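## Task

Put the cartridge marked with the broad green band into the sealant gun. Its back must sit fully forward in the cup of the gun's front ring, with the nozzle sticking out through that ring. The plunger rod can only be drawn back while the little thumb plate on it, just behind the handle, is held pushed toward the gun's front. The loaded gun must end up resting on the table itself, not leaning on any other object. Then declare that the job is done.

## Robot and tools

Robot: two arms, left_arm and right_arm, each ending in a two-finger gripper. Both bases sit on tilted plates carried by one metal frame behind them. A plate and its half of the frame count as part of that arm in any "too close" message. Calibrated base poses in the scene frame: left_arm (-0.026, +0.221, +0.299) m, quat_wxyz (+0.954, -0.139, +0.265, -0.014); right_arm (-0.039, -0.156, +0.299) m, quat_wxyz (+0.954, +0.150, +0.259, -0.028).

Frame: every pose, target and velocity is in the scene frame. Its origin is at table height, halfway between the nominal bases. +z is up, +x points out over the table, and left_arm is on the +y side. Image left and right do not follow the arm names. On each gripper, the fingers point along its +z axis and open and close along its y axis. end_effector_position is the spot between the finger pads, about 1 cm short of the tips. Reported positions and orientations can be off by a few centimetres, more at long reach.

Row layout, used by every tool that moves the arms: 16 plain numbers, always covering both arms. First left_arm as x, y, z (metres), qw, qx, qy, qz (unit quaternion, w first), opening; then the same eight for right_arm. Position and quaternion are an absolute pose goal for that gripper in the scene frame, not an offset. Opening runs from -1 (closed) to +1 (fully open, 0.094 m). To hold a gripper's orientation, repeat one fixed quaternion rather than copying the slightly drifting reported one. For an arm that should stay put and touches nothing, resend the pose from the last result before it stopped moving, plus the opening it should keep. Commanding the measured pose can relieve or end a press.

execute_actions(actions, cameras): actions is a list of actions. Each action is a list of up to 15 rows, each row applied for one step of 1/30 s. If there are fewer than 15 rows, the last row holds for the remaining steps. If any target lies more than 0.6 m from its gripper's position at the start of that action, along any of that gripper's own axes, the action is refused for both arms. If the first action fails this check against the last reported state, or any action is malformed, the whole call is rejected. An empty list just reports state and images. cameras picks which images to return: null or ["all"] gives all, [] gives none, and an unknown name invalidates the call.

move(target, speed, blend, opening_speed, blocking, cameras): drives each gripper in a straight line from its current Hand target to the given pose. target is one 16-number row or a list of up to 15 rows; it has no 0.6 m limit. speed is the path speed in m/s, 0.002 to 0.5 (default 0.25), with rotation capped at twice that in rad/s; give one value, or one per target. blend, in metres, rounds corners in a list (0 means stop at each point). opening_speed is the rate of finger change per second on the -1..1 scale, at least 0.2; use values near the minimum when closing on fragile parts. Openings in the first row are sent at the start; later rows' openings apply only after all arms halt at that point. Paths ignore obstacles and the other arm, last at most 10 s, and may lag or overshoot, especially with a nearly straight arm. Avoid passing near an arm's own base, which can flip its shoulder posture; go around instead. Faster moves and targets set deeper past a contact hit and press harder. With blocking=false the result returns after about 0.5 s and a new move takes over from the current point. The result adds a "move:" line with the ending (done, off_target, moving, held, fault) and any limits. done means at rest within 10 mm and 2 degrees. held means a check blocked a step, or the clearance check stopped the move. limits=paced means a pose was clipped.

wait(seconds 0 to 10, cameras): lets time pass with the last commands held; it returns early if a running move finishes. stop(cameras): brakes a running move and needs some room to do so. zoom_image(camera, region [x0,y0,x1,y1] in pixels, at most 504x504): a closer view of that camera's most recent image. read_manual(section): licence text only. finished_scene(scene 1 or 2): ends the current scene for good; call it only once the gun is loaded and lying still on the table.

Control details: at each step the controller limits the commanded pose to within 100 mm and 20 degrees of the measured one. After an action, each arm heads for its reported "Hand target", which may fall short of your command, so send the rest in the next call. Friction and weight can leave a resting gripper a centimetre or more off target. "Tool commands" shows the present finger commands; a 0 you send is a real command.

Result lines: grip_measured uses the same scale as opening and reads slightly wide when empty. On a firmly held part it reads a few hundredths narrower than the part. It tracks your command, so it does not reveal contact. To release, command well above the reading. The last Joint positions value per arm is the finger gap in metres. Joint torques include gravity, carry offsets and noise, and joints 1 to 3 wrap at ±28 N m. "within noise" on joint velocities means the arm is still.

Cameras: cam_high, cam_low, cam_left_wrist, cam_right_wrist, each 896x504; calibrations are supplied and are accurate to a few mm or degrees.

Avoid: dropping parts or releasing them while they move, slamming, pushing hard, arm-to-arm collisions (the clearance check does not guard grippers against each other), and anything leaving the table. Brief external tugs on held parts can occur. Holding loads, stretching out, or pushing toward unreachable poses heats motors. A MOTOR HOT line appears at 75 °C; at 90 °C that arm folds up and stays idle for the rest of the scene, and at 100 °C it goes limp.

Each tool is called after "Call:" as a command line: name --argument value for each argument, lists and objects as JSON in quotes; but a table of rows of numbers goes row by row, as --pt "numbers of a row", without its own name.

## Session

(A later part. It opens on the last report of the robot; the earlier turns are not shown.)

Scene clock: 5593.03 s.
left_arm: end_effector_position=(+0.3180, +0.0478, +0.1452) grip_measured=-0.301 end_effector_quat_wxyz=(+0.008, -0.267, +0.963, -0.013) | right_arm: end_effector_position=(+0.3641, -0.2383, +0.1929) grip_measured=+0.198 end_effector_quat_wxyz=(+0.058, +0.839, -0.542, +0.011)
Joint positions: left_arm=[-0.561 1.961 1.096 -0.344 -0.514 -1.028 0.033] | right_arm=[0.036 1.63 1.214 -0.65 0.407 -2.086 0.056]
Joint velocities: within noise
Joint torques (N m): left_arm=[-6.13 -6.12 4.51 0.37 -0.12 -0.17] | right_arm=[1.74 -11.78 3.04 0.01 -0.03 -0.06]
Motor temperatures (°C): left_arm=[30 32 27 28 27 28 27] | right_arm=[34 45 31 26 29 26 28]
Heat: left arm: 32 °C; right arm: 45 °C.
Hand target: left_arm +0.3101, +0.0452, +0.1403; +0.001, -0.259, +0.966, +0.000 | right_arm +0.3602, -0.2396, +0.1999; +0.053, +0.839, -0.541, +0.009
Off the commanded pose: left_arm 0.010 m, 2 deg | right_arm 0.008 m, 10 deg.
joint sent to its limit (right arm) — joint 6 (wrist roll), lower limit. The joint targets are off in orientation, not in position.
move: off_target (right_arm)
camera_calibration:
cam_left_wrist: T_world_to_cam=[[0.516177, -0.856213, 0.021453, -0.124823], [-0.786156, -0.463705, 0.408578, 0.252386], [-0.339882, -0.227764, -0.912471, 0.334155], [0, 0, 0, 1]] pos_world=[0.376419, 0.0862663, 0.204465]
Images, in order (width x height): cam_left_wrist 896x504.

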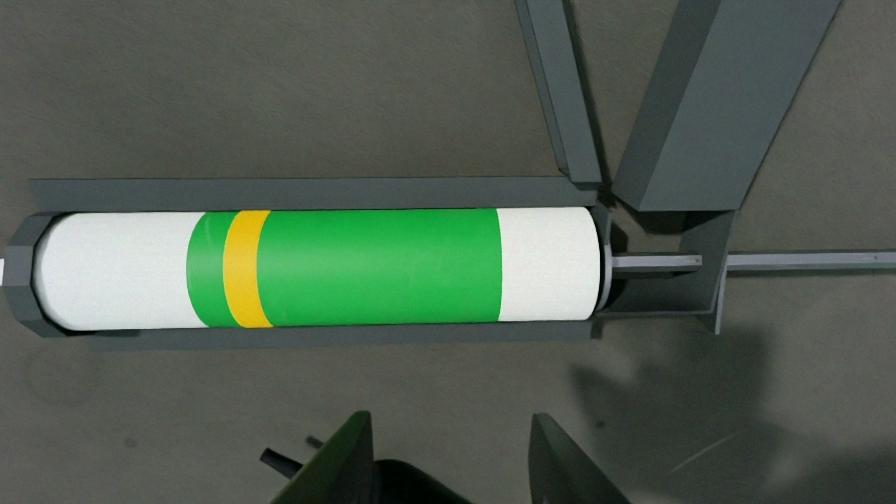

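Call:
move --pt "0.22 0.20 0.16 0 -0.259 0.966 0 -0.3 0.419 -0.109 0.09 -0.0088 -0.8637 0.5037 -0.0151 0.0" --pt "0.178 0.235 0.12 -0.0643 -0.8629 0.4882 -0.1136 -0.3 0.419 -0.109 0.027 -0.0088 -0.8637 0.5037 -0.0151 0.0" --pt "0.18 0.232 0.10 -0.0643 -0.8629 0.4882 -0.1136 -0.3 0.419 -0.109 0.027 -0.0088 -0.8637 0.5037 -0.0151 -0.95" --speed 0.15 --opening_speed 1.5 --cameras '["cam_left_wrist","cam_right_wrist"]'

Call:
zoom_image --camera "cam_left_wrist" --region '[350, 220, 560, 430]'

Scene clock: 5616.83 s.
left_arm: end_effector_position=(+0.1835, +0.2340, +0.1025) grip_measured=-0.301 end_effector_quat_wxyz=(+0.058, +0.860, -0.492, +0.117) | right_arm: end_effector_position=(+0.4207, -0.1124, +0.0358) grip_measured=-0.887 end_effector_quat_wxyz=(+0.012, +0.865, -0.501, +0.022)
Joint positions: left_arm=[0.275 1.678 0.186 0.597 0.124 -1.818 0.033] | right_arm=[0.189 2.273 1.52 -0.298 0.412 -2.064 0.005]
Joint velocities: within noise
Joint torques (N m): left_arm=[-0.73 -3.29 -1.42 0.81 0.12 -0.13] | right_arm=[3.97 -9.06 4.44 0.33 -0.12 0.08]
Motor temperatures (°C): left_arm=[30 32 27 28 27 28 27] | right_arm=[33 44 31 26 28 26 27]
Heat: left arm: 32 °C; right arm: 44 °C.
Hand target: left_arm +0.1801, +0.2320, +0.1002; +0.064, +0.863, -0.488, +0.114 | right_arm +0.4187, -0.1091, +0.0272; +0.009, +0.864, -0.504, +0.015
Off the commanded pose: left_arm 0.005 m, 1 deg | right_arm 0.010 m, 1 deg.
move: done
camera_calibration:
cam_left_wrist: T_world_to_cam=[[0.861488, 0.507694, 0.00924359, -0.276321], [0.385965, -0.666542, 0.637772, 0.0592664], [0.329954, -0.545865, -0.77017, 0.22883], [0, 0, 0, 1]] pos_world=[0.13967, 0.3047, 0.140993]
cam_right_wrist: T_world_to_cam=[[0.871384, 0.490578, 0.00476547, -0.311719], [0.430486, -0.769233, 0.472189, -0.246508], [0.235312, -0.409407, -0.881484, -0.026316], [0, 0, 0, 1]] pos_world=[0.383937, -0.0474736, 0.0946868]
Images, in order (width x height): cam_left_wrist 896x504, cam_right_wrist 896x504.

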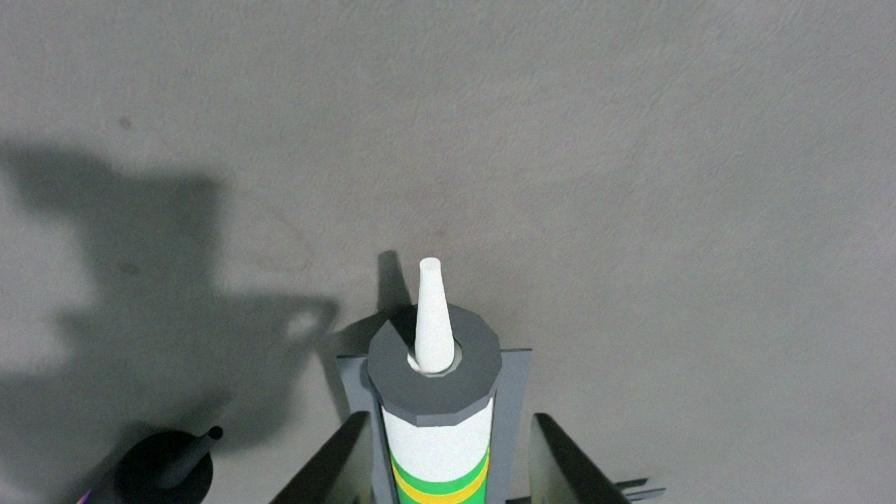

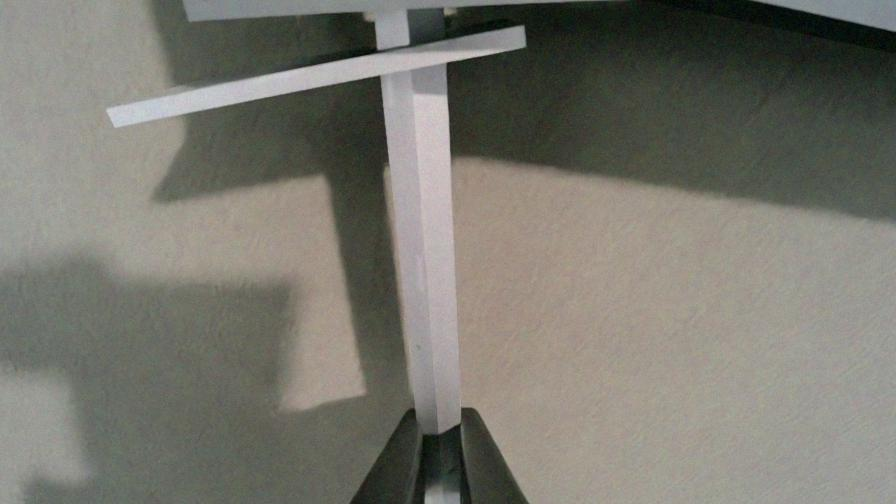

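Scaled by 2.400.

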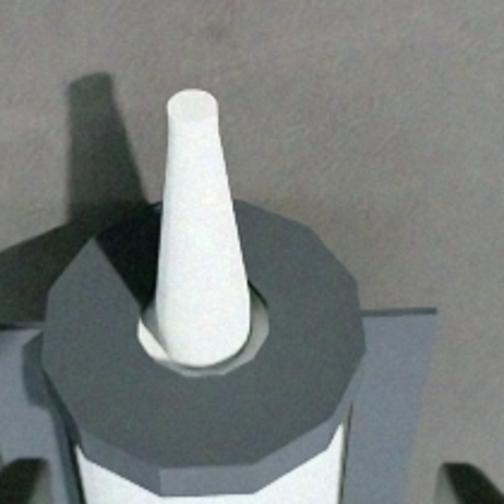

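Call:
move --pt "0.190 0.200 0.08 -0.0643 -0.8629 0.4882 -0.1136 -0.3 0.419 -0.112 0.027 -0.0088 -0.8637 0.5037 -0.0151 -0.95" --pt "0.191 0.199 0.020 -0.0643 -0.8629 0.4882 -0.1136 -0.3 0.419 -0.112 0.027 -0.0088 -0.8637 0.5037 -0.0151 -0.95" --speed 0.1 --cameras '["cam_left_wrist"]'

Call:
move --target '[0.191, 0.199, 0.020, -0.0643, -0.8629, 0.4882, -0.1136, -0.95, 0.419, -0.112, 0.027, -0.0088, -0.8637, 0.5037, -0.0151, -0.95]' --speed 0.1 --opening_speed 0.8 --cameras '["cam_left_wrist"]'

Scene clock: 5627.73 s.
left_arm: end_effector_position=(+0.1954, +0.1998, +0.0241) grip_measured=-0.301 end_effector_quat_wxyz=(+0.061, +0.865, -0.485, +0.117) | right_arm: end_effector_position=(+0.4207, -0.1125, +0.0357) grip_measured=-0.887 end_effector_quat_wxyz=(+0.011, +0.866, -0.500, +0.021)
Joint positions: left_arm=[0.16 2.235 0.398 0.948 0.055 -1.926 0.033] | right_arm=[0.188 2.273 1.52 -0.298 0.411 -2.069 0.005]
Joint velocities: within noise
Joint torques (N m): left_arm=[-1.29 -4.04 -2.86 0.82 0.15 0.07] | right_arm=[3.59 -9.37 4.15 0.34 -0.13 0.04]
Motor temperatures (°C): left_arm=[30 32 27 28 27 28 27] | right_arm=[33 41 31 26 28 26 28]
Heat: left arm: 32 °C; right arm: 41 °C.
Hand target: left_arm +0.1908, +0.1990, +0.0202; +0.064, +0.863, -0.488, +0.113 | right_arm +0.4188, -0.1120, +0.0272; +0.009, +0.864, -0.504, +0.015
Off the commanded pose: left_arm 0.006 m, 1 deg | right_arm 0.009 m, 1 deg.
move: done
camera_calibration:
cam_left_wrist: T_world_to_cam=[[0.852853, 0.522148, 0.00179695, -0.269484], [0.400283, -0.656005, 0.639868, 0.0769866], [0.335285, -0.544994, -0.768483, 0.144642], [0, 0, 0, 1]] pos_world=[0.150517, 0.270043, 0.0623779]
Images, in order (width x height): cam_left_wrist 896x504.

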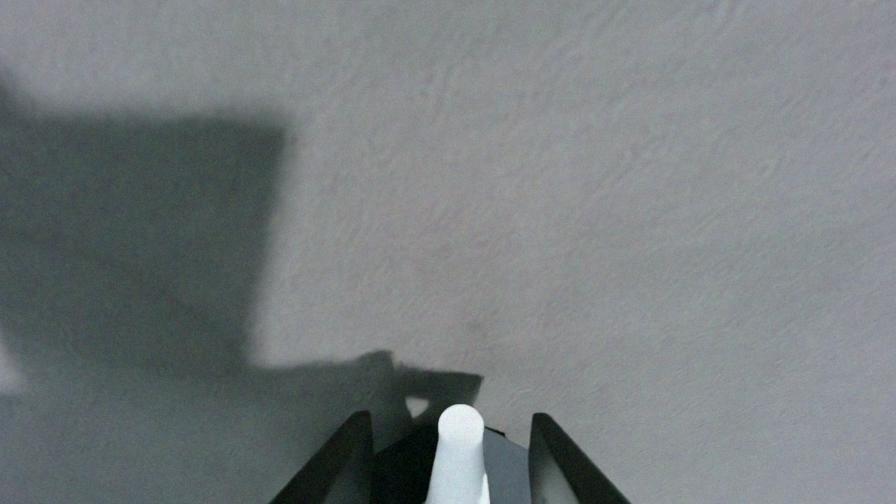

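Scene clock: 5628.77 s.
left_arm: end_effector_position=(+0.1964, +0.2001, +0.0242) grip_measured=-0.825 end_effector_quat_wxyz=(+0.059, +0.865, -0.485, +0.119) | right_arm: end_effector_position=(+0.4207, -0.1124, +0.0357) grip_measured=-0.887 end_effector_quat_wxyz=(+0.011, +0.866, -0.499, +0.021)
Joint positions: left_arm=[0.16 2.235 0.398 0.952 0.055 -1.926 0.008] | right_arm=[0.188 2.273 1.52 -0.298 0.411 -2.069 0.005]
Joint velocities: within noise
Joint torques (N m): left_arm=[-1.39 -4.12 -2.77 0.84 0.13 0.1] | right_arm=[3.47 -9.28 4.16 0.37 -0.13 0.04]
Motor temperatures (°C): left_arm=[30 32 27 28 27 28 27] | right_arm=[33 41 31 26 28 26 28]
Heat: left arm: 32 °C; right arm: 41 °C.
Hand target: left_arm +0.1908, +0.1990, +0.0202; +0.064, +0.863, -0.488, +0.113 | right_arm +0.4188, -0.1120, +0.0272; +0.009, +0.864, -0.504, +0.015
Off the commanded pose: left_arm 0.007 m, 1 deg | right_arm 0.009 m, 1 deg.
move: done
camera_calibration:
cam_left_wrist: T_world_to_cam=[[0.852433, 0.522802, 0.00598946, -0.270722], [0.397918, -0.656155, 0.641188, 0.0771318], [0.339144, -0.544187, -0.76736, 0.143565], [0, 0, 0, 1]] pos_world=[0.151391, 0.27027, 0.0623318]
Images, in order (width x height): cam_left_wrist 896x504.

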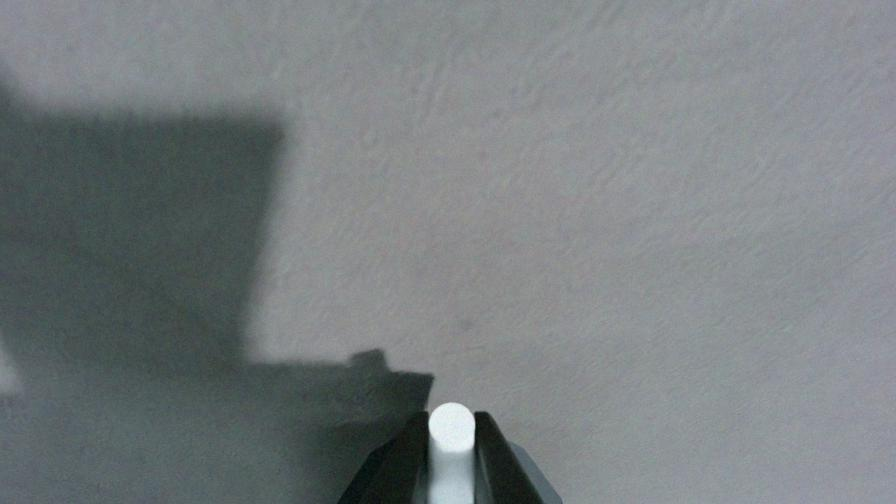

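Call:
move --pt "0.180 0.216 0.021 -0.0643 -0.8629 0.4882 -0.1136 -0.97 0.424 -0.121 0.028 -0.0088 -0.8637 0.5037 -0.0151 -0.95" --pt "0.170 0.232 0.022 -0.0643 -0.8629 0.4882 -0.1136 -0.97 0.430 -0.132 0.028 -0.0088 -0.8637 0.5037 -0.0151 -0.95" --pt "0.170 0.232 0.038 -0.0643 -0.8629 0.4882 -0.1136 -0.97 0.430 -0.132 0.028 -0.0088 -0.8637 0.5037 -0.0151 -0.95" --pt "0.170 0.232 0.010 -0.0643 -0.8629 0.4882 -0.1136 -0.97 0.430 -0.132 0.028 -0.0088 -0.8637 0.5037 -0.0151 -0.95" --pt "0.160 0.249 0.022 -0.0643 -0.8629 0.4882 -0.1136 -0.97 0.436 -0.142 0.028 -0.0088 -0.8637 0.5037 -0.0151 -0.95" --speed 0.06 --cameras '["cam_left_wrist","cam_right_wrist"]'

Scene clock: 5641.00 s.
left_arm: end_effector_position=(+0.1858, +0.2245, +0.0266) grip_measured=-0.830 end_effector_quat_wxyz=(+0.088, +0.846, -0.493, +0.182) | right_arm: end_effector_position=(+0.4073, -0.1012, +0.0340) grip_measured=-0.887 end_effector_quat_wxyz=(-0.022, +0.870, -0.490, -0.048)
Joint positions: left_arm=[0.389 2.277 0.37 1.03 0.337 -1.721 0.008] | right_arm=[0.163 2.284 1.562 -0.41 0.271 -2.084 0.005]
Joint velocities: within noise
Joint torques (N m): left_arm=[2.78 -7.1 -6.76 0.41 -0.83 0.11] | right_arm=[0.96 -11.02 6.65 0.62 1.02 -0.09]
Motor temperatures (°C): left_arm=[30 32 27 28 27 28 28] | right_arm=[33 40 31 26 28 26 29]
Heat: left arm: 32 °C; right arm: 40 °C.
Hand target: left_arm +0.1598, +0.2469, +0.0238; +0.066, +0.862, -0.489, +0.116 | right_arm +0.4334, -0.1421, +0.0318; +0.014, +0.858, -0.513, +0.012
Off the commanded pose: left_arm 0.036 m, 9 deg | right_arm 0.050 m, 8 deg.
joint sent to its limit (right arm) — joint 6 (wrist roll), lower limit. The joint targets are off in position, not in orientation.
move: off_target (left_arm, right_arm)
camera_calibration:
cam_left_wrist: T_world_to_cam=[[0.867579, 0.496728, 0.0238199, -0.271794], [0.317594, -0.590291, 0.742086, 0.0932581], [0.382676, -0.636253, -0.669882, 0.172304], [0, 0, 0, 1]] pos_world=[0.140248, 0.299686, 0.0526917]
cam_right_wrist: T_world_to_cam=[[0.859271, 0.511479, -0.00653498, -0.298148], [0.484407, -0.809555, 0.331619, -0.252551], [0.164326, -0.288116, -0.943391, 0.0231953], [0, 0, 0, 1]] pos_world=[0.374716, -0.0452748, 0.103685]
Images, in order (width x height): cam_left_wrist 896x504, cam_right_wrist 896x504.

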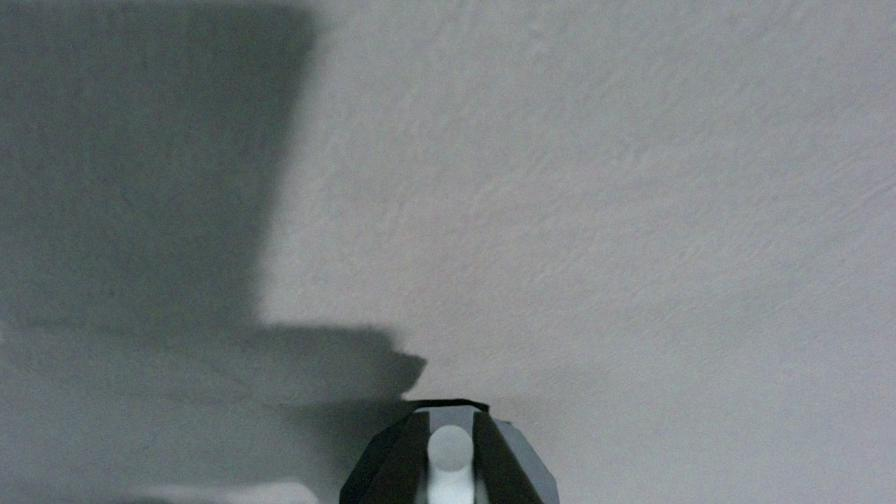

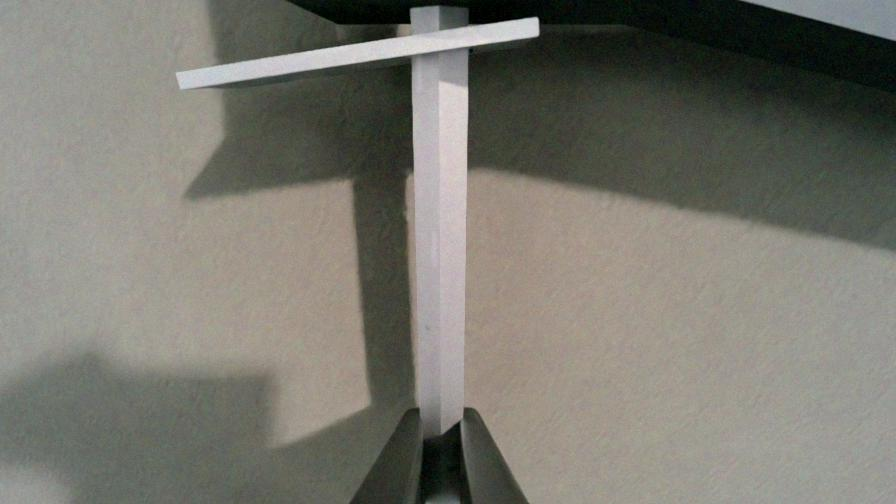

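Call:
move --pt "0.162 0.268 0.022 -0.0643 -0.8629 0.4882 -0.1136 -1 0.446 -0.158 0.028 -0.0088 -0.8637 0.5037 -0.0151 -1" --pt "0.142 0.256 0.022 -0.0643 -0.8629 0.4882 -0.1136 -1 0.446 -0.158 0.028 -0.0088 -0.8637 0.5037 -0.0151 -1" --pt "0.152 0.262 0.042 -0.0643 -0.8629 0.4882 -0.1136 -1 0.446 -0.158 0.028 -0.0088 -0.8637 0.5037 -0.0151 -1" --pt "0.152 0.262 0.012 -0.0643 -0.8629 0.4882 -0.1136 -1 0.446 -0.158 0.028 -0.0088 -0.8637 0.5037 -0.0151 -1" --speed 0.06 --cameras '["cam_left_wrist","cam_right_wrist"]'

Scene clock: 5649.07 s.
left_arm: end_effector_position=(+0.1757, +0.2311, +0.0293) grip_measured=-0.838 end_effector_quat_wxyz=(+0.103, +0.842, -0.494, +0.190) | right_arm: end_effector_position=(+0.3959, -0.0987, +0.0351) grip_measured=-0.887 end_effector_quat_wxyz=(-0.031, +0.866, -0.490, -0.093)
Joint positions: left_arm=[0.461 2.273 0.364 0.993 0.414 -1.651 0.008] | right_arm=[0.145 2.292 1.593 -0.498 0.202 -2.079 0.005]
Joint velocities: within noise
Joint torques (N m): left_arm=[3.63 -3.92 -4.01 0.62 -1.09 0.11] | right_arm=[0.1 -12.45 7.84 0.81 1.62 -0.14]
Motor temperatures (°C): left_arm=[30 32 27 28 27 28 28] | right_arm=[33 41 32 27 29 26 29]
Heat: left arm: 32 °C; right arm: 41 °C.
Hand target: left_arm +0.1518, +0.2601, +0.0167; +0.068, +0.862, -0.489, +0.115 | right_arm +0.4402, -0.1588, +0.0369; +0.019, +0.852, -0.522, +0.008
Off the commanded pose: left_arm 0.043 m, 10 deg | right_arm 0.078 m, 13 deg.
joint sent to its limit (right arm) — joint 6 (wrist roll), lower limit. The joint targets are off in position and orientation.
move: off_target (left_arm, right_arm)
camera_calibration:
cam_left_wrist: T_world_to_cam=[[0.872874, 0.487898, 0.00680569, -0.264816], [0.311591, -0.568078, 0.761707, 0.0937702], [0.375501, -0.662754, -0.647886, 0.188886], [0, 0, 0, 1]] pos_world=[0.131006, 0.307657, 0.0527534]
cam_right_wrist: T_world_to_cam=[[0.859003, 0.510655, -0.036677, -0.288512], [0.502817, -0.827992, 0.248201, -0.251519], [0.0963768, -0.231647, -0.968014, 0.0601057], [0, 0, 0, 1]] pos_world=[0.368508, -0.0470022, 0.110029]
Images, in order (width x height): cam_left_wrist 896x504, cam_right_wrist 896x504.

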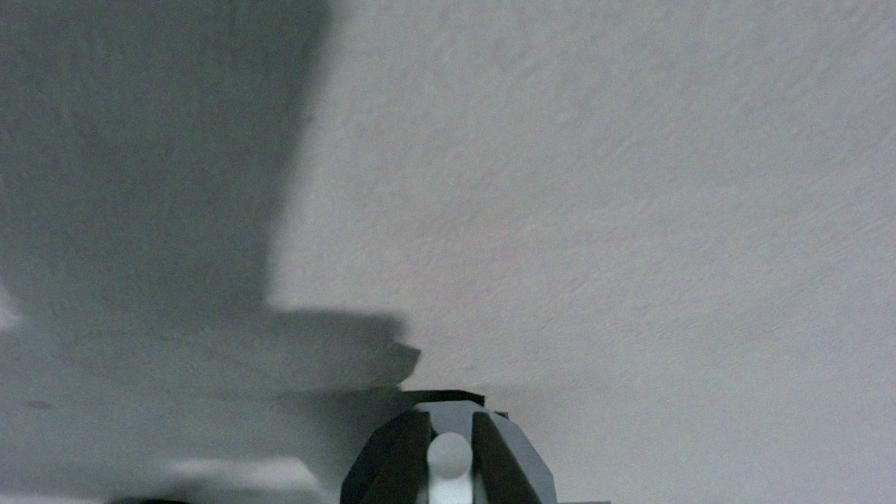

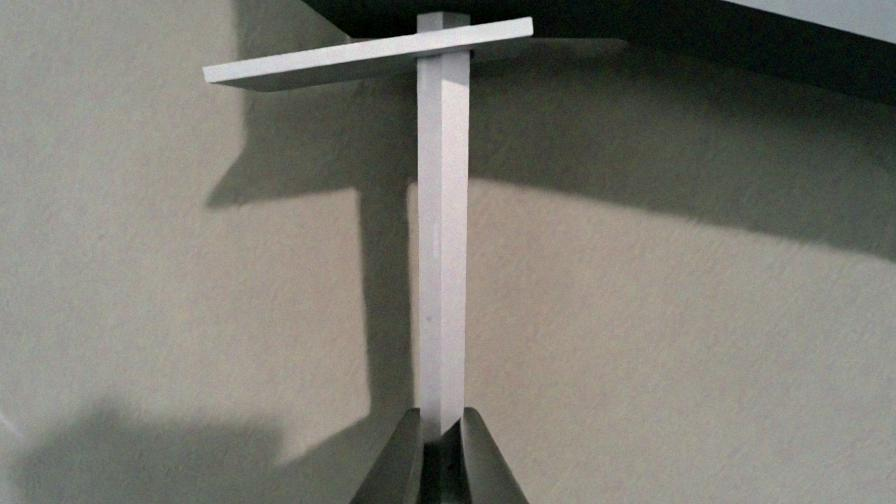

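Call:
move --pt "0.168 0.238 0.026 -0.0643 -0.8629 0.4882 -0.1136 -0.95 0.405 -0.108 0.028 -0.0088 -0.8637 0.5037 -0.0151 -0.95" --pt "0.168 0.238 0.024 -0.0643 -0.8629 0.4882 -0.1136 -0.3 0.405 -0.108 0.028 -0.0088 -0.8637 0.5037 -0.0151 -0.95" --pt "0.160 0.248 0.03 -0.0643 -0.8629 0.4882 -0.1136 -0.3 0.405 -0.108 0.028 -0.0088 -0.8637 0.5037 -0.0151 -0.95" --pt "0.160 0.248 0.11 -0.0643 -0.8629 0.4882 -0.1136 -0.3 0.405 -0.108 0.028 -0.0088 -0.8637 0.5037 -0.0151 -0.95" --speed '[0.05,0.05,0.08,0.12]' --cameras '["cam_left_wrist","cam_right_wrist"]'

Call:
zoom_image --camera "cam_left_wrist" --region '[350, 220, 560, 430]'

Scene clock: 5662.67 s.
left_arm: end_effector_position=(+0.1609, +0.2497, +0.1096) grip_measured=-0.302 end_effector_quat_wxyz=(+0.059, +0.864, -0.486, +0.117) | right_arm: end_effector_position=(+0.3952, -0.0961, +0.0322) grip_measured=-0.887 end_effector_quat_wxyz=(-0.002, +0.869, -0.495, -0.019)
Joint positions: left_arm=[0.41 1.634 0.119 0.601 0.209 -1.725 0.033] | right_arm=[0.197 2.269 1.467 -0.31 0.35 -2.051 0.005]
Joint velocities: within noise
Joint torques (N m): left_arm=[-1.03 -5.48 -1.26 0.45 0.08 -0.04] | right_arm=[3.6 -10.45 1.98 0.82 0.49 -0.02]
Motor temperatures (°C): left_arm=[30 32 27 27 28 28 28] | right_arm=[32 44 32 27 30 26 29]
Heat: left arm: 32 °C; right arm: 44 °C.
Hand target: left_arm +0.1600, +0.2480, +0.1100; +0.064, +0.863, -0.488, +0.114 | right_arm +0.4046, -0.1081, +0.0288; +0.009, +0.864, -0.504, +0.013
Off the commanded pose: left_arm 0.002 m, 1 deg | right_arm 0.016 m, 4 deg.
move: off_target (right_arm); target 2's new opening was sent with left_arm's hand 0.012 m and 4 deg from that target
camera_calibration:
cam_left_wrist: T_world_to_cam=[[0.854213, 0.519908, 0.00391409, -0.266144], [0.397819, -0.658429, 0.638914, 0.0698513], [0.334754, -0.544212, -0.769268, 0.249026], [0, 0, 0, 1]] pos_world=[0.116193, 0.319886, 0.147981]
cam_right_wrist: T_world_to_cam=[[0.863466, 0.504252, -0.0125086, -0.292443], [0.467174, -0.790131, 0.396789, -0.235353], [0.190198, -0.348458, -0.917825, 0.00803039], [0, 0, 0, 1]] pos_world=[0.360937, -0.0356965, 0.0970978]
Images, in order (width x height): cam_left_wrist 896x504, cam_right_wrist 896x504.

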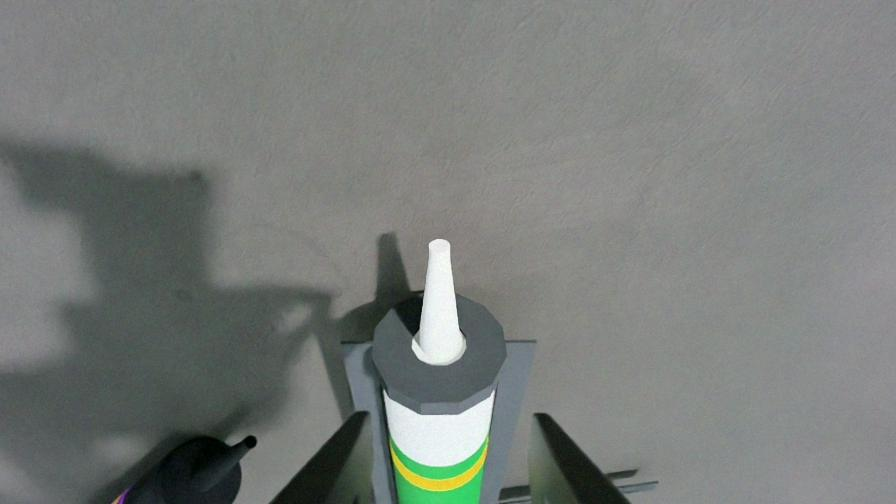

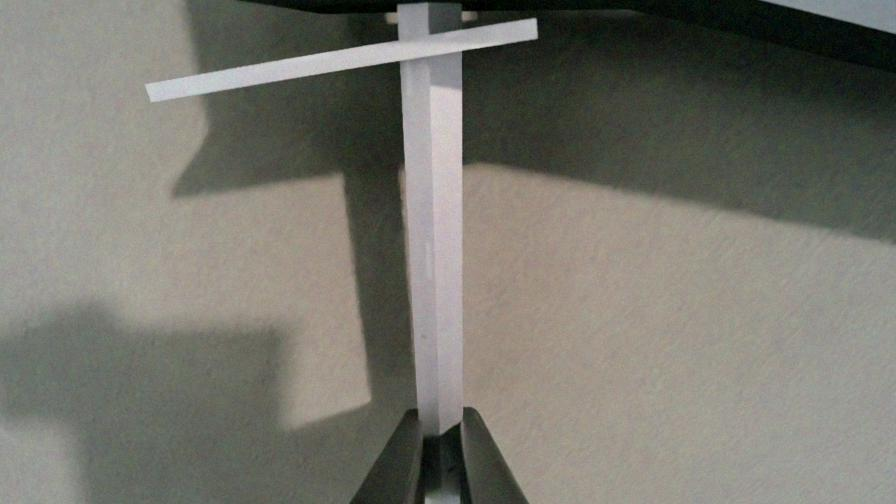

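Scaled by 2.400.

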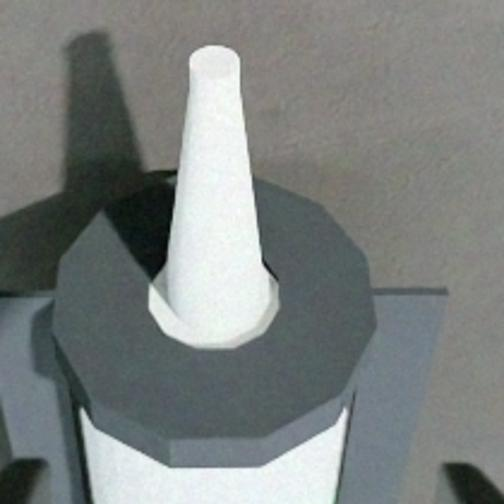

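Call:
move --pt "0.22 0.20 0.16 0 -0.259 0.966 0 -0.3 0.40 -0.105 0.028 -0.0088 -0.8637 0.5037 -0.0151 0.0" --pt "0.20 0.18 0.14 0 -0.259 0.966 0 -0.3 0.40 -0.105 0.09 -0.0088 -0.8637 0.5037 -0.0151 0.2" --speed 0.15 --cameras '["cam_left_wrist"]'

Call:
zoom_image --camera "cam_left_wrist" --region '[330, 0, 630, 250]'

Call:
move --pt "0.30 0.05 0.14 0 -0.259 0.966 0 -0.3 0.36 -0.24 0.20 -0.0084 -0.8766 0.4809 -0.0153 0.2" --speed 0.15 --cameras '["cam_left_wrist"]'

Call:
zoom_image --camera "cam_left_wrist" --region '[500, 100, 800, 400]'

Scene clock: 5691.97 s.
left_arm: end_effector_position=(+0.2036, +0.1816, +0.1423) grip_measured=-0.302 end_effector_quat_wxyz=(+0.002, -0.260, +0.966, -0.004) | right_arm: end_effector_position=(+0.4038, -0.1088, +0.0829) grip_measured=+0.198 end_effector_quat_wxyz=(+0.008, +0.861, -0.508, +0.018)
Joint positions: left_arm=[-0.279 1.514 0.39 0.021 -0.406 -0.735 0.033] | right_arm=[0.236 2.106 1.378 -0.344 0.426 -2.002 0.056]
Joint velocities: within noise
Joint torques (N m): left_arm=[-3.02 -3.41 1.07 0.71 -0.11 -0.15] | right_arm=[5.31 -12.07 1.92 0.11 0.06 0.06]
Motor temperatures (°C): left_arm=[30 32 27 27 27 28 27] | right_arm=[33 42 31 27 29 26 29]
Heat: left arm: 32 °C; right arm: 42 °C.
Hand target: left_arm +0.2001, +0.1801, +0.1402; +0.000, -0.259, +0.966, +0.000 | right_arm +0.4001, -0.1051, +0.0897; +0.009, +0.864, -0.504, +0.015
Off the commanded pose: left_arm 0.005 m, 0 deg | right_arm 0.009 m, 1 deg.
move: done
camera_calibration:
cam_left_wrist: T_world_to_cam=[[0.503363, -0.864075, 0.00078747, 0.05585], [-0.786056, -0.457535, 0.415666, 0.223525], [-0.358806, -0.20985, -0.909517, 0.323332], [0, 0, 0, 1]] pos_world=[0.263604, 0.21838, 0.20112]
Images, in order (width x height): cam_left_wrist 896x504.

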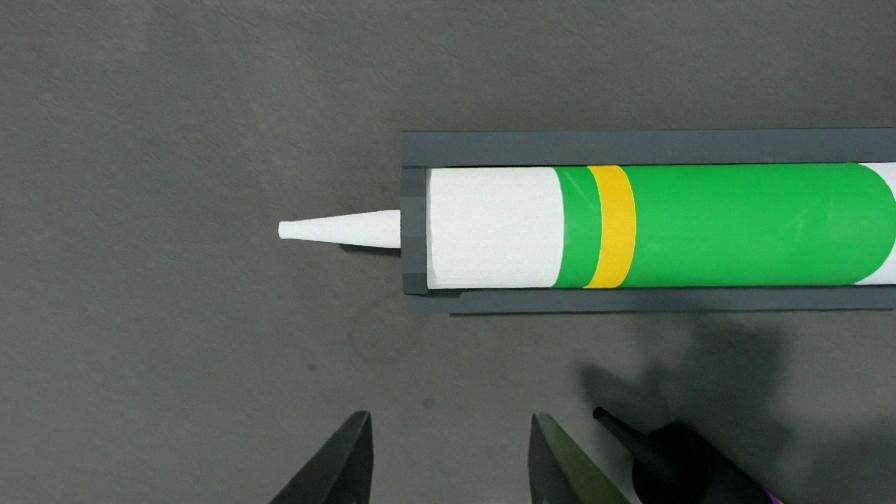

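Scaled by 1.680.

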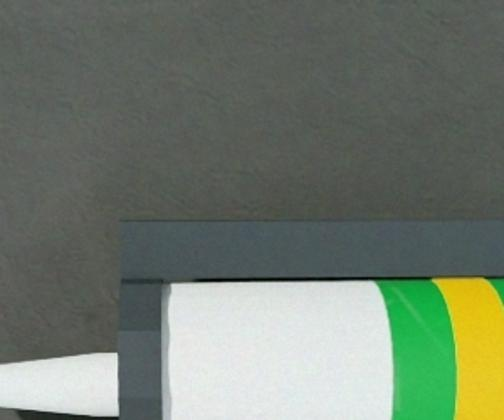

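Scene clock: 5693.97 s.
left_arm: end_effector_position=(+0.3086, +0.0530, +0.1449) grip_measured=-0.302 end_effector_quat_wxyz=(+0.008, -0.268, +0.963, -0.013) | right_arm: end_effector_position=(+0.3610, -0.2390, +0.1933) grip_measured=+0.198 end_effector_quat_wxyz=(+0.057, +0.838, -0.543, +0.010)
Joint positions: left_arm=[-0.561 1.937 1.043 -0.314 -0.514 -1.03 0.033] | right_arm=[0.032 1.62 1.2 -0.646 0.402 -2.086 0.056]
Joint velocities: within noise
Joint torques (N m): left_arm=[-6.16 -6.01 4.05 0.35 -0.11 -0.18] | right_arm=[2.02 -11.07 3.99 0.02 -0.02 -0.05]
Motor temperatures (°C): left_arm=[30 32 27 27 27 28 27] | right_arm=[33 42 31 27 29 26 29]
Heat: left arm: 32 °C; right arm: 42 °C.
Hand target: left_arm +0.3000, +0.0502, +0.1402; +0.000, -0.259, +0.966, +0.000 | right_arm +0.3600, -0.2396, +0.2000; +0.053, +0.839, -0.541, +0.010
Off the commanded pose: left_arm 0.010 m, 2 deg | right_arm 0.007 m, 10 deg.
joint sent to its limit (right arm) — joint 6 (wrist roll), lower limit. The joint targets are off in orientation, not in position.
move: off_target (right_arm)
camera_calibration:
cam_left_wrist: T_world_to_cam=[[0.517645, -0.855324, 0.0215572, -0.116049], [-0.785533, -0.46512, 0.408168, 0.247364], [-0.339089, -0.22822, -0.912652, 0.331705], [0, 0, 0, 1]] pos_world=[0.366862, 0.0914955, 0.204267]
Images, in order (width x height): cam_left_wrist 896x504.

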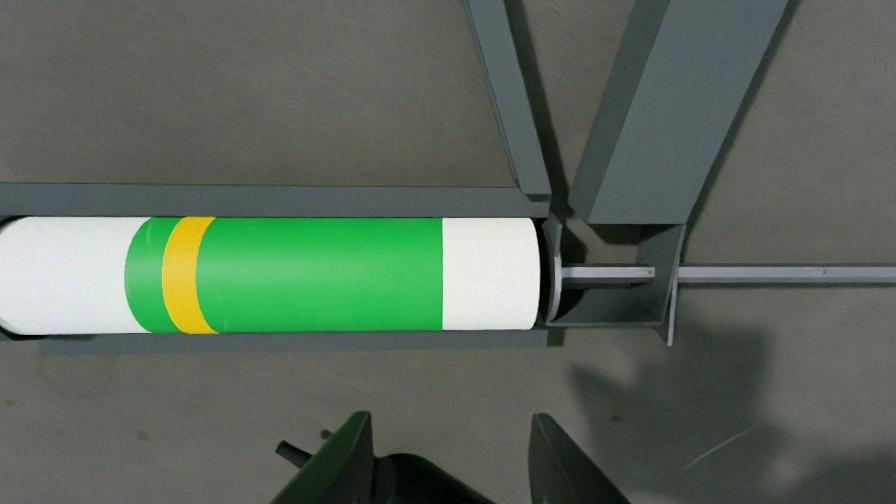

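Scaled by 1.680.

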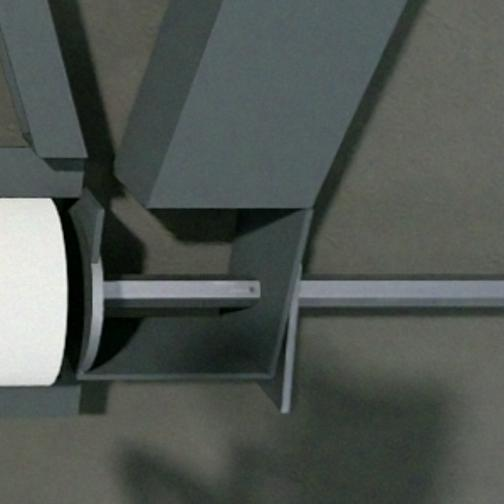

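Call:
move --pt "0.22 0.20 0.16 0 -0.259 0.966 0 -0.3 0.394 -0.10 0.12 -0.0088 -0.8637 0.5037 -0.0151 0.0" --pt "0.162 0.250 0.11 -0.0643 -0.8629 0.4882 -0.1136 -0.3 0.394 -0.090 0.06 -0.0088 -0.8637 0.5037 -0.0151 0.0" --speed 0.18 --cameras '["cam_left_wrist","cam_right_wrist"]'

Call:
zoom_image --camera "cam_left_wrist" --region '[350, 220, 560, 430]'

Scene clock: 5729.23 s.
left_arm: end_effector_position=(+0.1694, +0.2526, +0.1117) grip_measured=-0.302 end_effector_quat_wxyz=(+0.055, +0.859, -0.495, +0.120) | right_arm: end_effector_position=(+0.3950, -0.0927, +0.0678) grip_measured=+0.002 end_effector_quat_wxyz=(+0.010, +0.862, -0.506, +0.021)
Joint positions: left_arm=[0.405 1.593 0.143 0.544 0.205 -1.709 0.033] | right_arm=[0.262 2.157 1.362 -0.283 0.445 -1.984 0.047]
Joint velocities: within noise
Joint torques (N m): left_arm=[0.05 -2.93 -2.04 0.8 0.12 -0.15] | right_arm=[3.93 -8.42 4.23 0.34 -0.1 -0.05]
Motor temperatures (°C): left_arm=[30 32 27 27 27 28 27] | right_arm=[32 44 31 27 29 26 28]
Heat: left arm: 32 °C; right arm: 44 °C.
Hand target: left_arm +0.1620, +0.2500, +0.1103; +0.064, +0.863, -0.488, +0.113 | right_arm +0.3939, -0.0901, +0.0602; +0.009, +0.864, -0.504, +0.015
Off the commanded pose: left_arm 0.008 m, 2 deg | right_arm 0.008 m, 1 deg.
move: done
camera_calibration:
cam_left_wrist: T_world_to_cam=[[0.863975, 0.503267, 0.0164318, -0.273777], [0.378158, -0.670051, 0.638771, 0.0733422], [0.332483, -0.545668, -0.769221, 0.250174], [0, 0, 0, 1]] pos_world=[0.125623, 0.323437, 0.150089]
cam_right_wrist: T_world_to_cam=[[0.876601, 0.48116, 0.00747072, -0.302238], [0.42162, -0.775425, 0.470055, -0.232341], [0.231965, -0.408901, -0.882605, 0.0174318], [0, 0, 0, 1]] pos_world=[0.358858, -0.0276107, 0.126857]
Images, in order (width x height): cam_left_wrist 896x504, cam_right_wrist 896x504.

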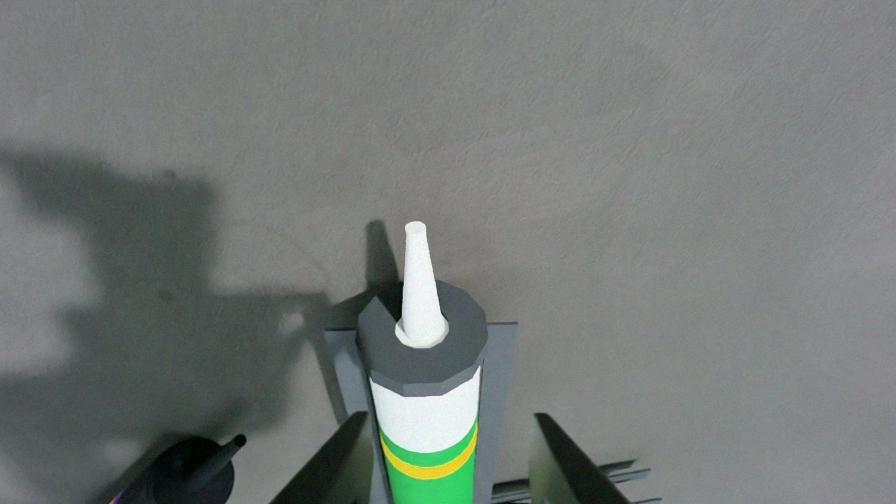

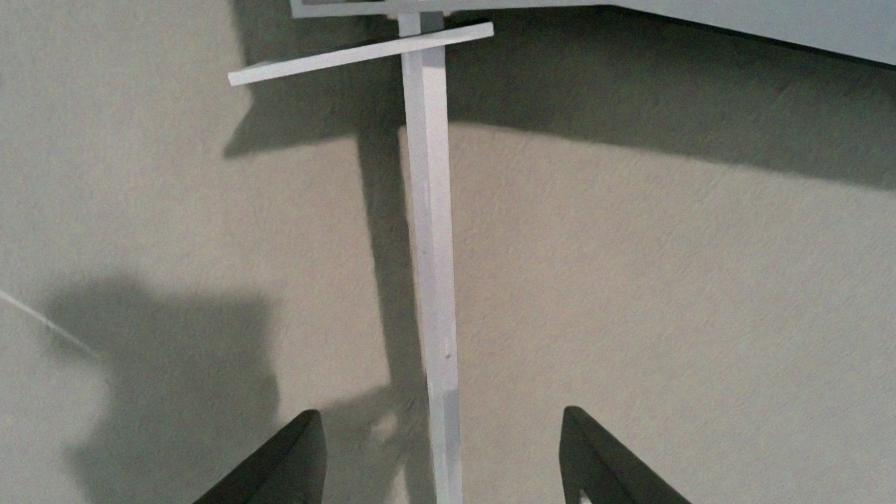

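Scaled by 2.400.

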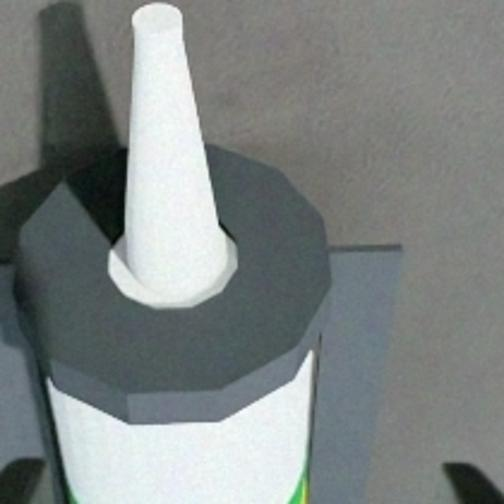

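Call:
move --pt "0.172 0.2186 0.08 -0.0653 -0.8586 0.4957 -0.1130 -0.3 0.395 -0.090 0.027 -0.0088 -0.8637 0.5037 -0.0151 0.0" --pt "0.173 0.2176 0.020 -0.0653 -0.8586 0.4957 -0.1130 -0.3 0.395 -0.090 0.027 -0.0088 -0.8637 0.5037 -0.0151 -0.95" --speed 0.1 --opening_speed 1.5 --cameras '["cam_left_wrist","cam_right_wrist"]'

Call:
move --target '[0.173, 0.2176, 0.020, -0.0653, -0.8586, 0.4957, -0.1130, -0.95, 0.395, -0.090, 0.027, -0.0088, -0.8637, 0.5037, -0.0151, -0.95]' --speed 0.1 --opening_speed 0.8 --cameras '["cam_left_wrist"]'

Scene clock: 5746.20 s.
left_arm: end_effector_position=(+0.1773, +0.2181, +0.0240) grip_measured=-0.302 end_effector_quat_wxyz=(+0.062, +0.859, -0.495, +0.117) | right_arm: end_effector_position=(+0.3961, -0.0938, +0.0338) grip_measured=-0.885 end_effector_quat_wxyz=(+0.013, +0.864, -0.502, +0.021)
Joint positions: left_arm=[0.263 2.263 0.358 1.004 0.122 -1.821 0.033] | right_arm=[0.23 2.262 1.415 -0.222 0.433 -2.021 0.005]
Joint velocities: within noise
Joint torques (N m): left_arm=[-0.77 -3.84 -3.33 0.84 0.1 0.04] | right_arm=[4.25 -8.72 3.85 0.33 -0.13 0.03]
Motor temperatures (°C): left_arm=[30 31 27 27 27 28 27] | right_arm=[32 42 31 27 29 26 28]
Heat: left arm: 31 °C; right arm: 42 °C.
Hand target: left_arm +0.1729, +0.2175, +0.0202; +0.065, +0.859, -0.496, +0.113 | right_arm +0.3948, -0.0901, +0.0271; +0.009, +0.864, -0.504, +0.015
Off the commanded pose: left_arm 0.006 m, 1 deg | right_arm 0.008 m, 1 deg.
move: done
camera_calibration:
cam_left_wrist: T_world_to_cam=[[0.865403, 0.501069, 0.00260389, -0.261257], [0.383314, -0.665356, 0.640603, 0.101328], [0.322719, -0.553382, -0.767868, 0.164593], [0, 0, 0, 1]] pos_world=[0.134135, 0.28941, 0.0621551]
cam_right_wrist: T_world_to_cam=[[0.872751, 0.488159, 0.00246639, -0.30012], [0.42936, -0.770012, 0.471944, -0.220274], [0.232283, -0.41083, -0.881625, -0.0135205], [0, 0, 0, 1]] pos_world=[0.359648, -0.028662, 0.0927771]
Images, in order (width x height): cam_left_wrist 896x504, cam_right_wrist 896x504.

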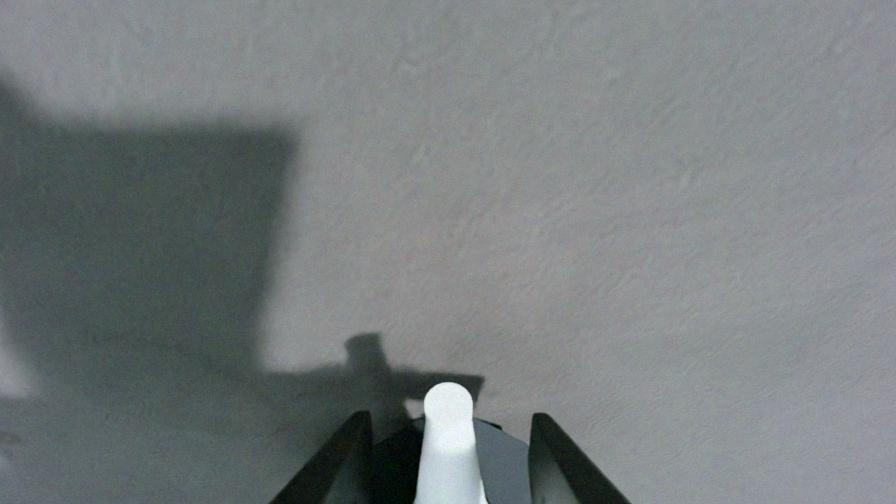

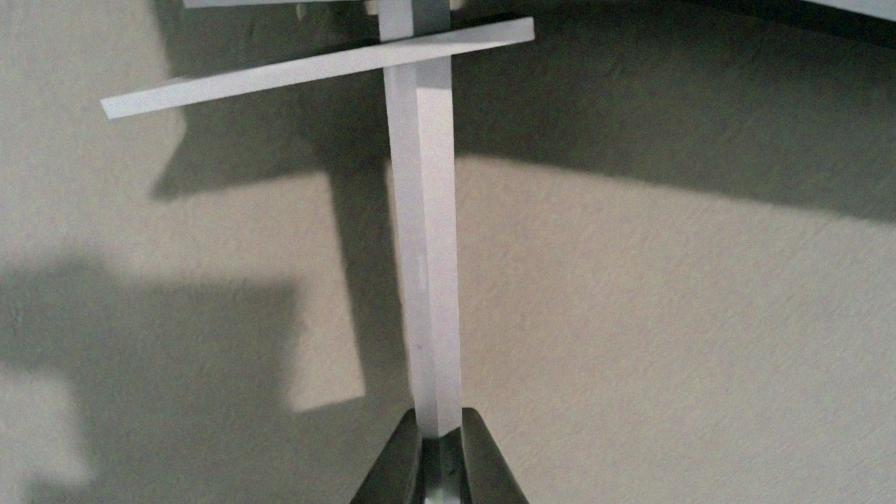

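Scene clock: 5747.23 s.
left_arm: end_effector_position=(+0.1773, +0.2181, +0.0240) grip_measured=-0.791 end_effector_quat_wxyz=(+0.062, +0.859, -0.495, +0.117) | right_arm: end_effector_position=(+0.3961, -0.0938, +0.0338) grip_measured=-0.885 end_effector_quat_wxyz=(+0.013, +0.864, -0.502, +0.021)
Joint positions: left_arm=[0.263 2.263 0.358 1.004 0.123 -1.821 0.01] | right_arm=[0.23 2.262 1.415 -0.222 0.433 -2.022 0.005]
Joint velocities: within noise
Joint torques (N m): left_arm=[-0.68 -3.9 -3.17 0.81 0.15 0.01] | right_arm=[4.18 -8.83 3.79 0.34 -0.12 0.04]
Motor temperatures (°C): left_arm=[30 31 27 27 27 28 27] | right_arm=[32 42 31 27 29 26 28]
Heat: left arm: 31 °C; right arm: 42 °C.
Hand target: left_arm +0.1729, +0.2175, +0.0202; +0.066, +0.859, -0.496, +0.113 | right_arm +0.3948, -0.0901, +0.0271; +0.009, +0.864, -0.504, +0.015
Off the commanded pose: left_arm 0.006 m, 1 deg | right_arm 0.008 m, 1 deg.
move: done
camera_calibration:
cam_left_wrist: T_world_to_cam=[[0.865417, 0.501046, 0.00251299, -0.261235], [0.383227, -0.665133, 0.640887, 0.101228], [0.322785, -0.553671, -0.767631, 0.164611], [0, 0, 0, 1]] pos_world=[0.13415, 0.289361, 0.0621416]
Images, in order (width x height): cam_left_wrist 896x504.

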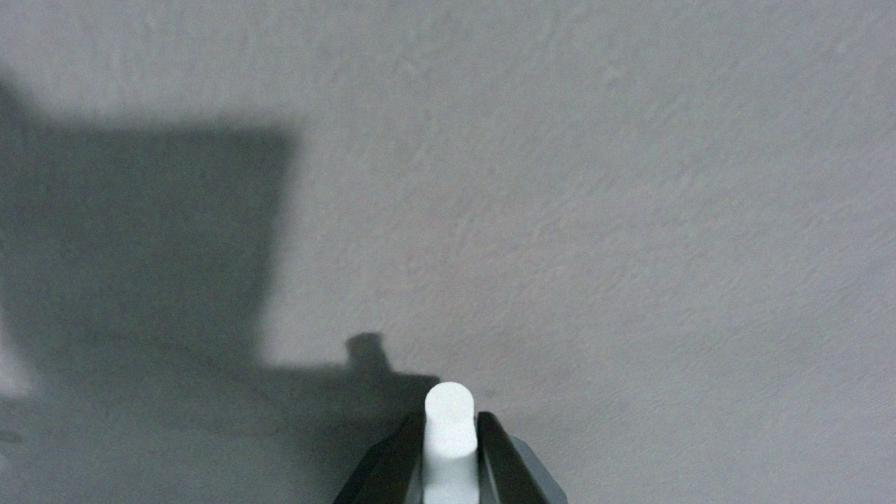

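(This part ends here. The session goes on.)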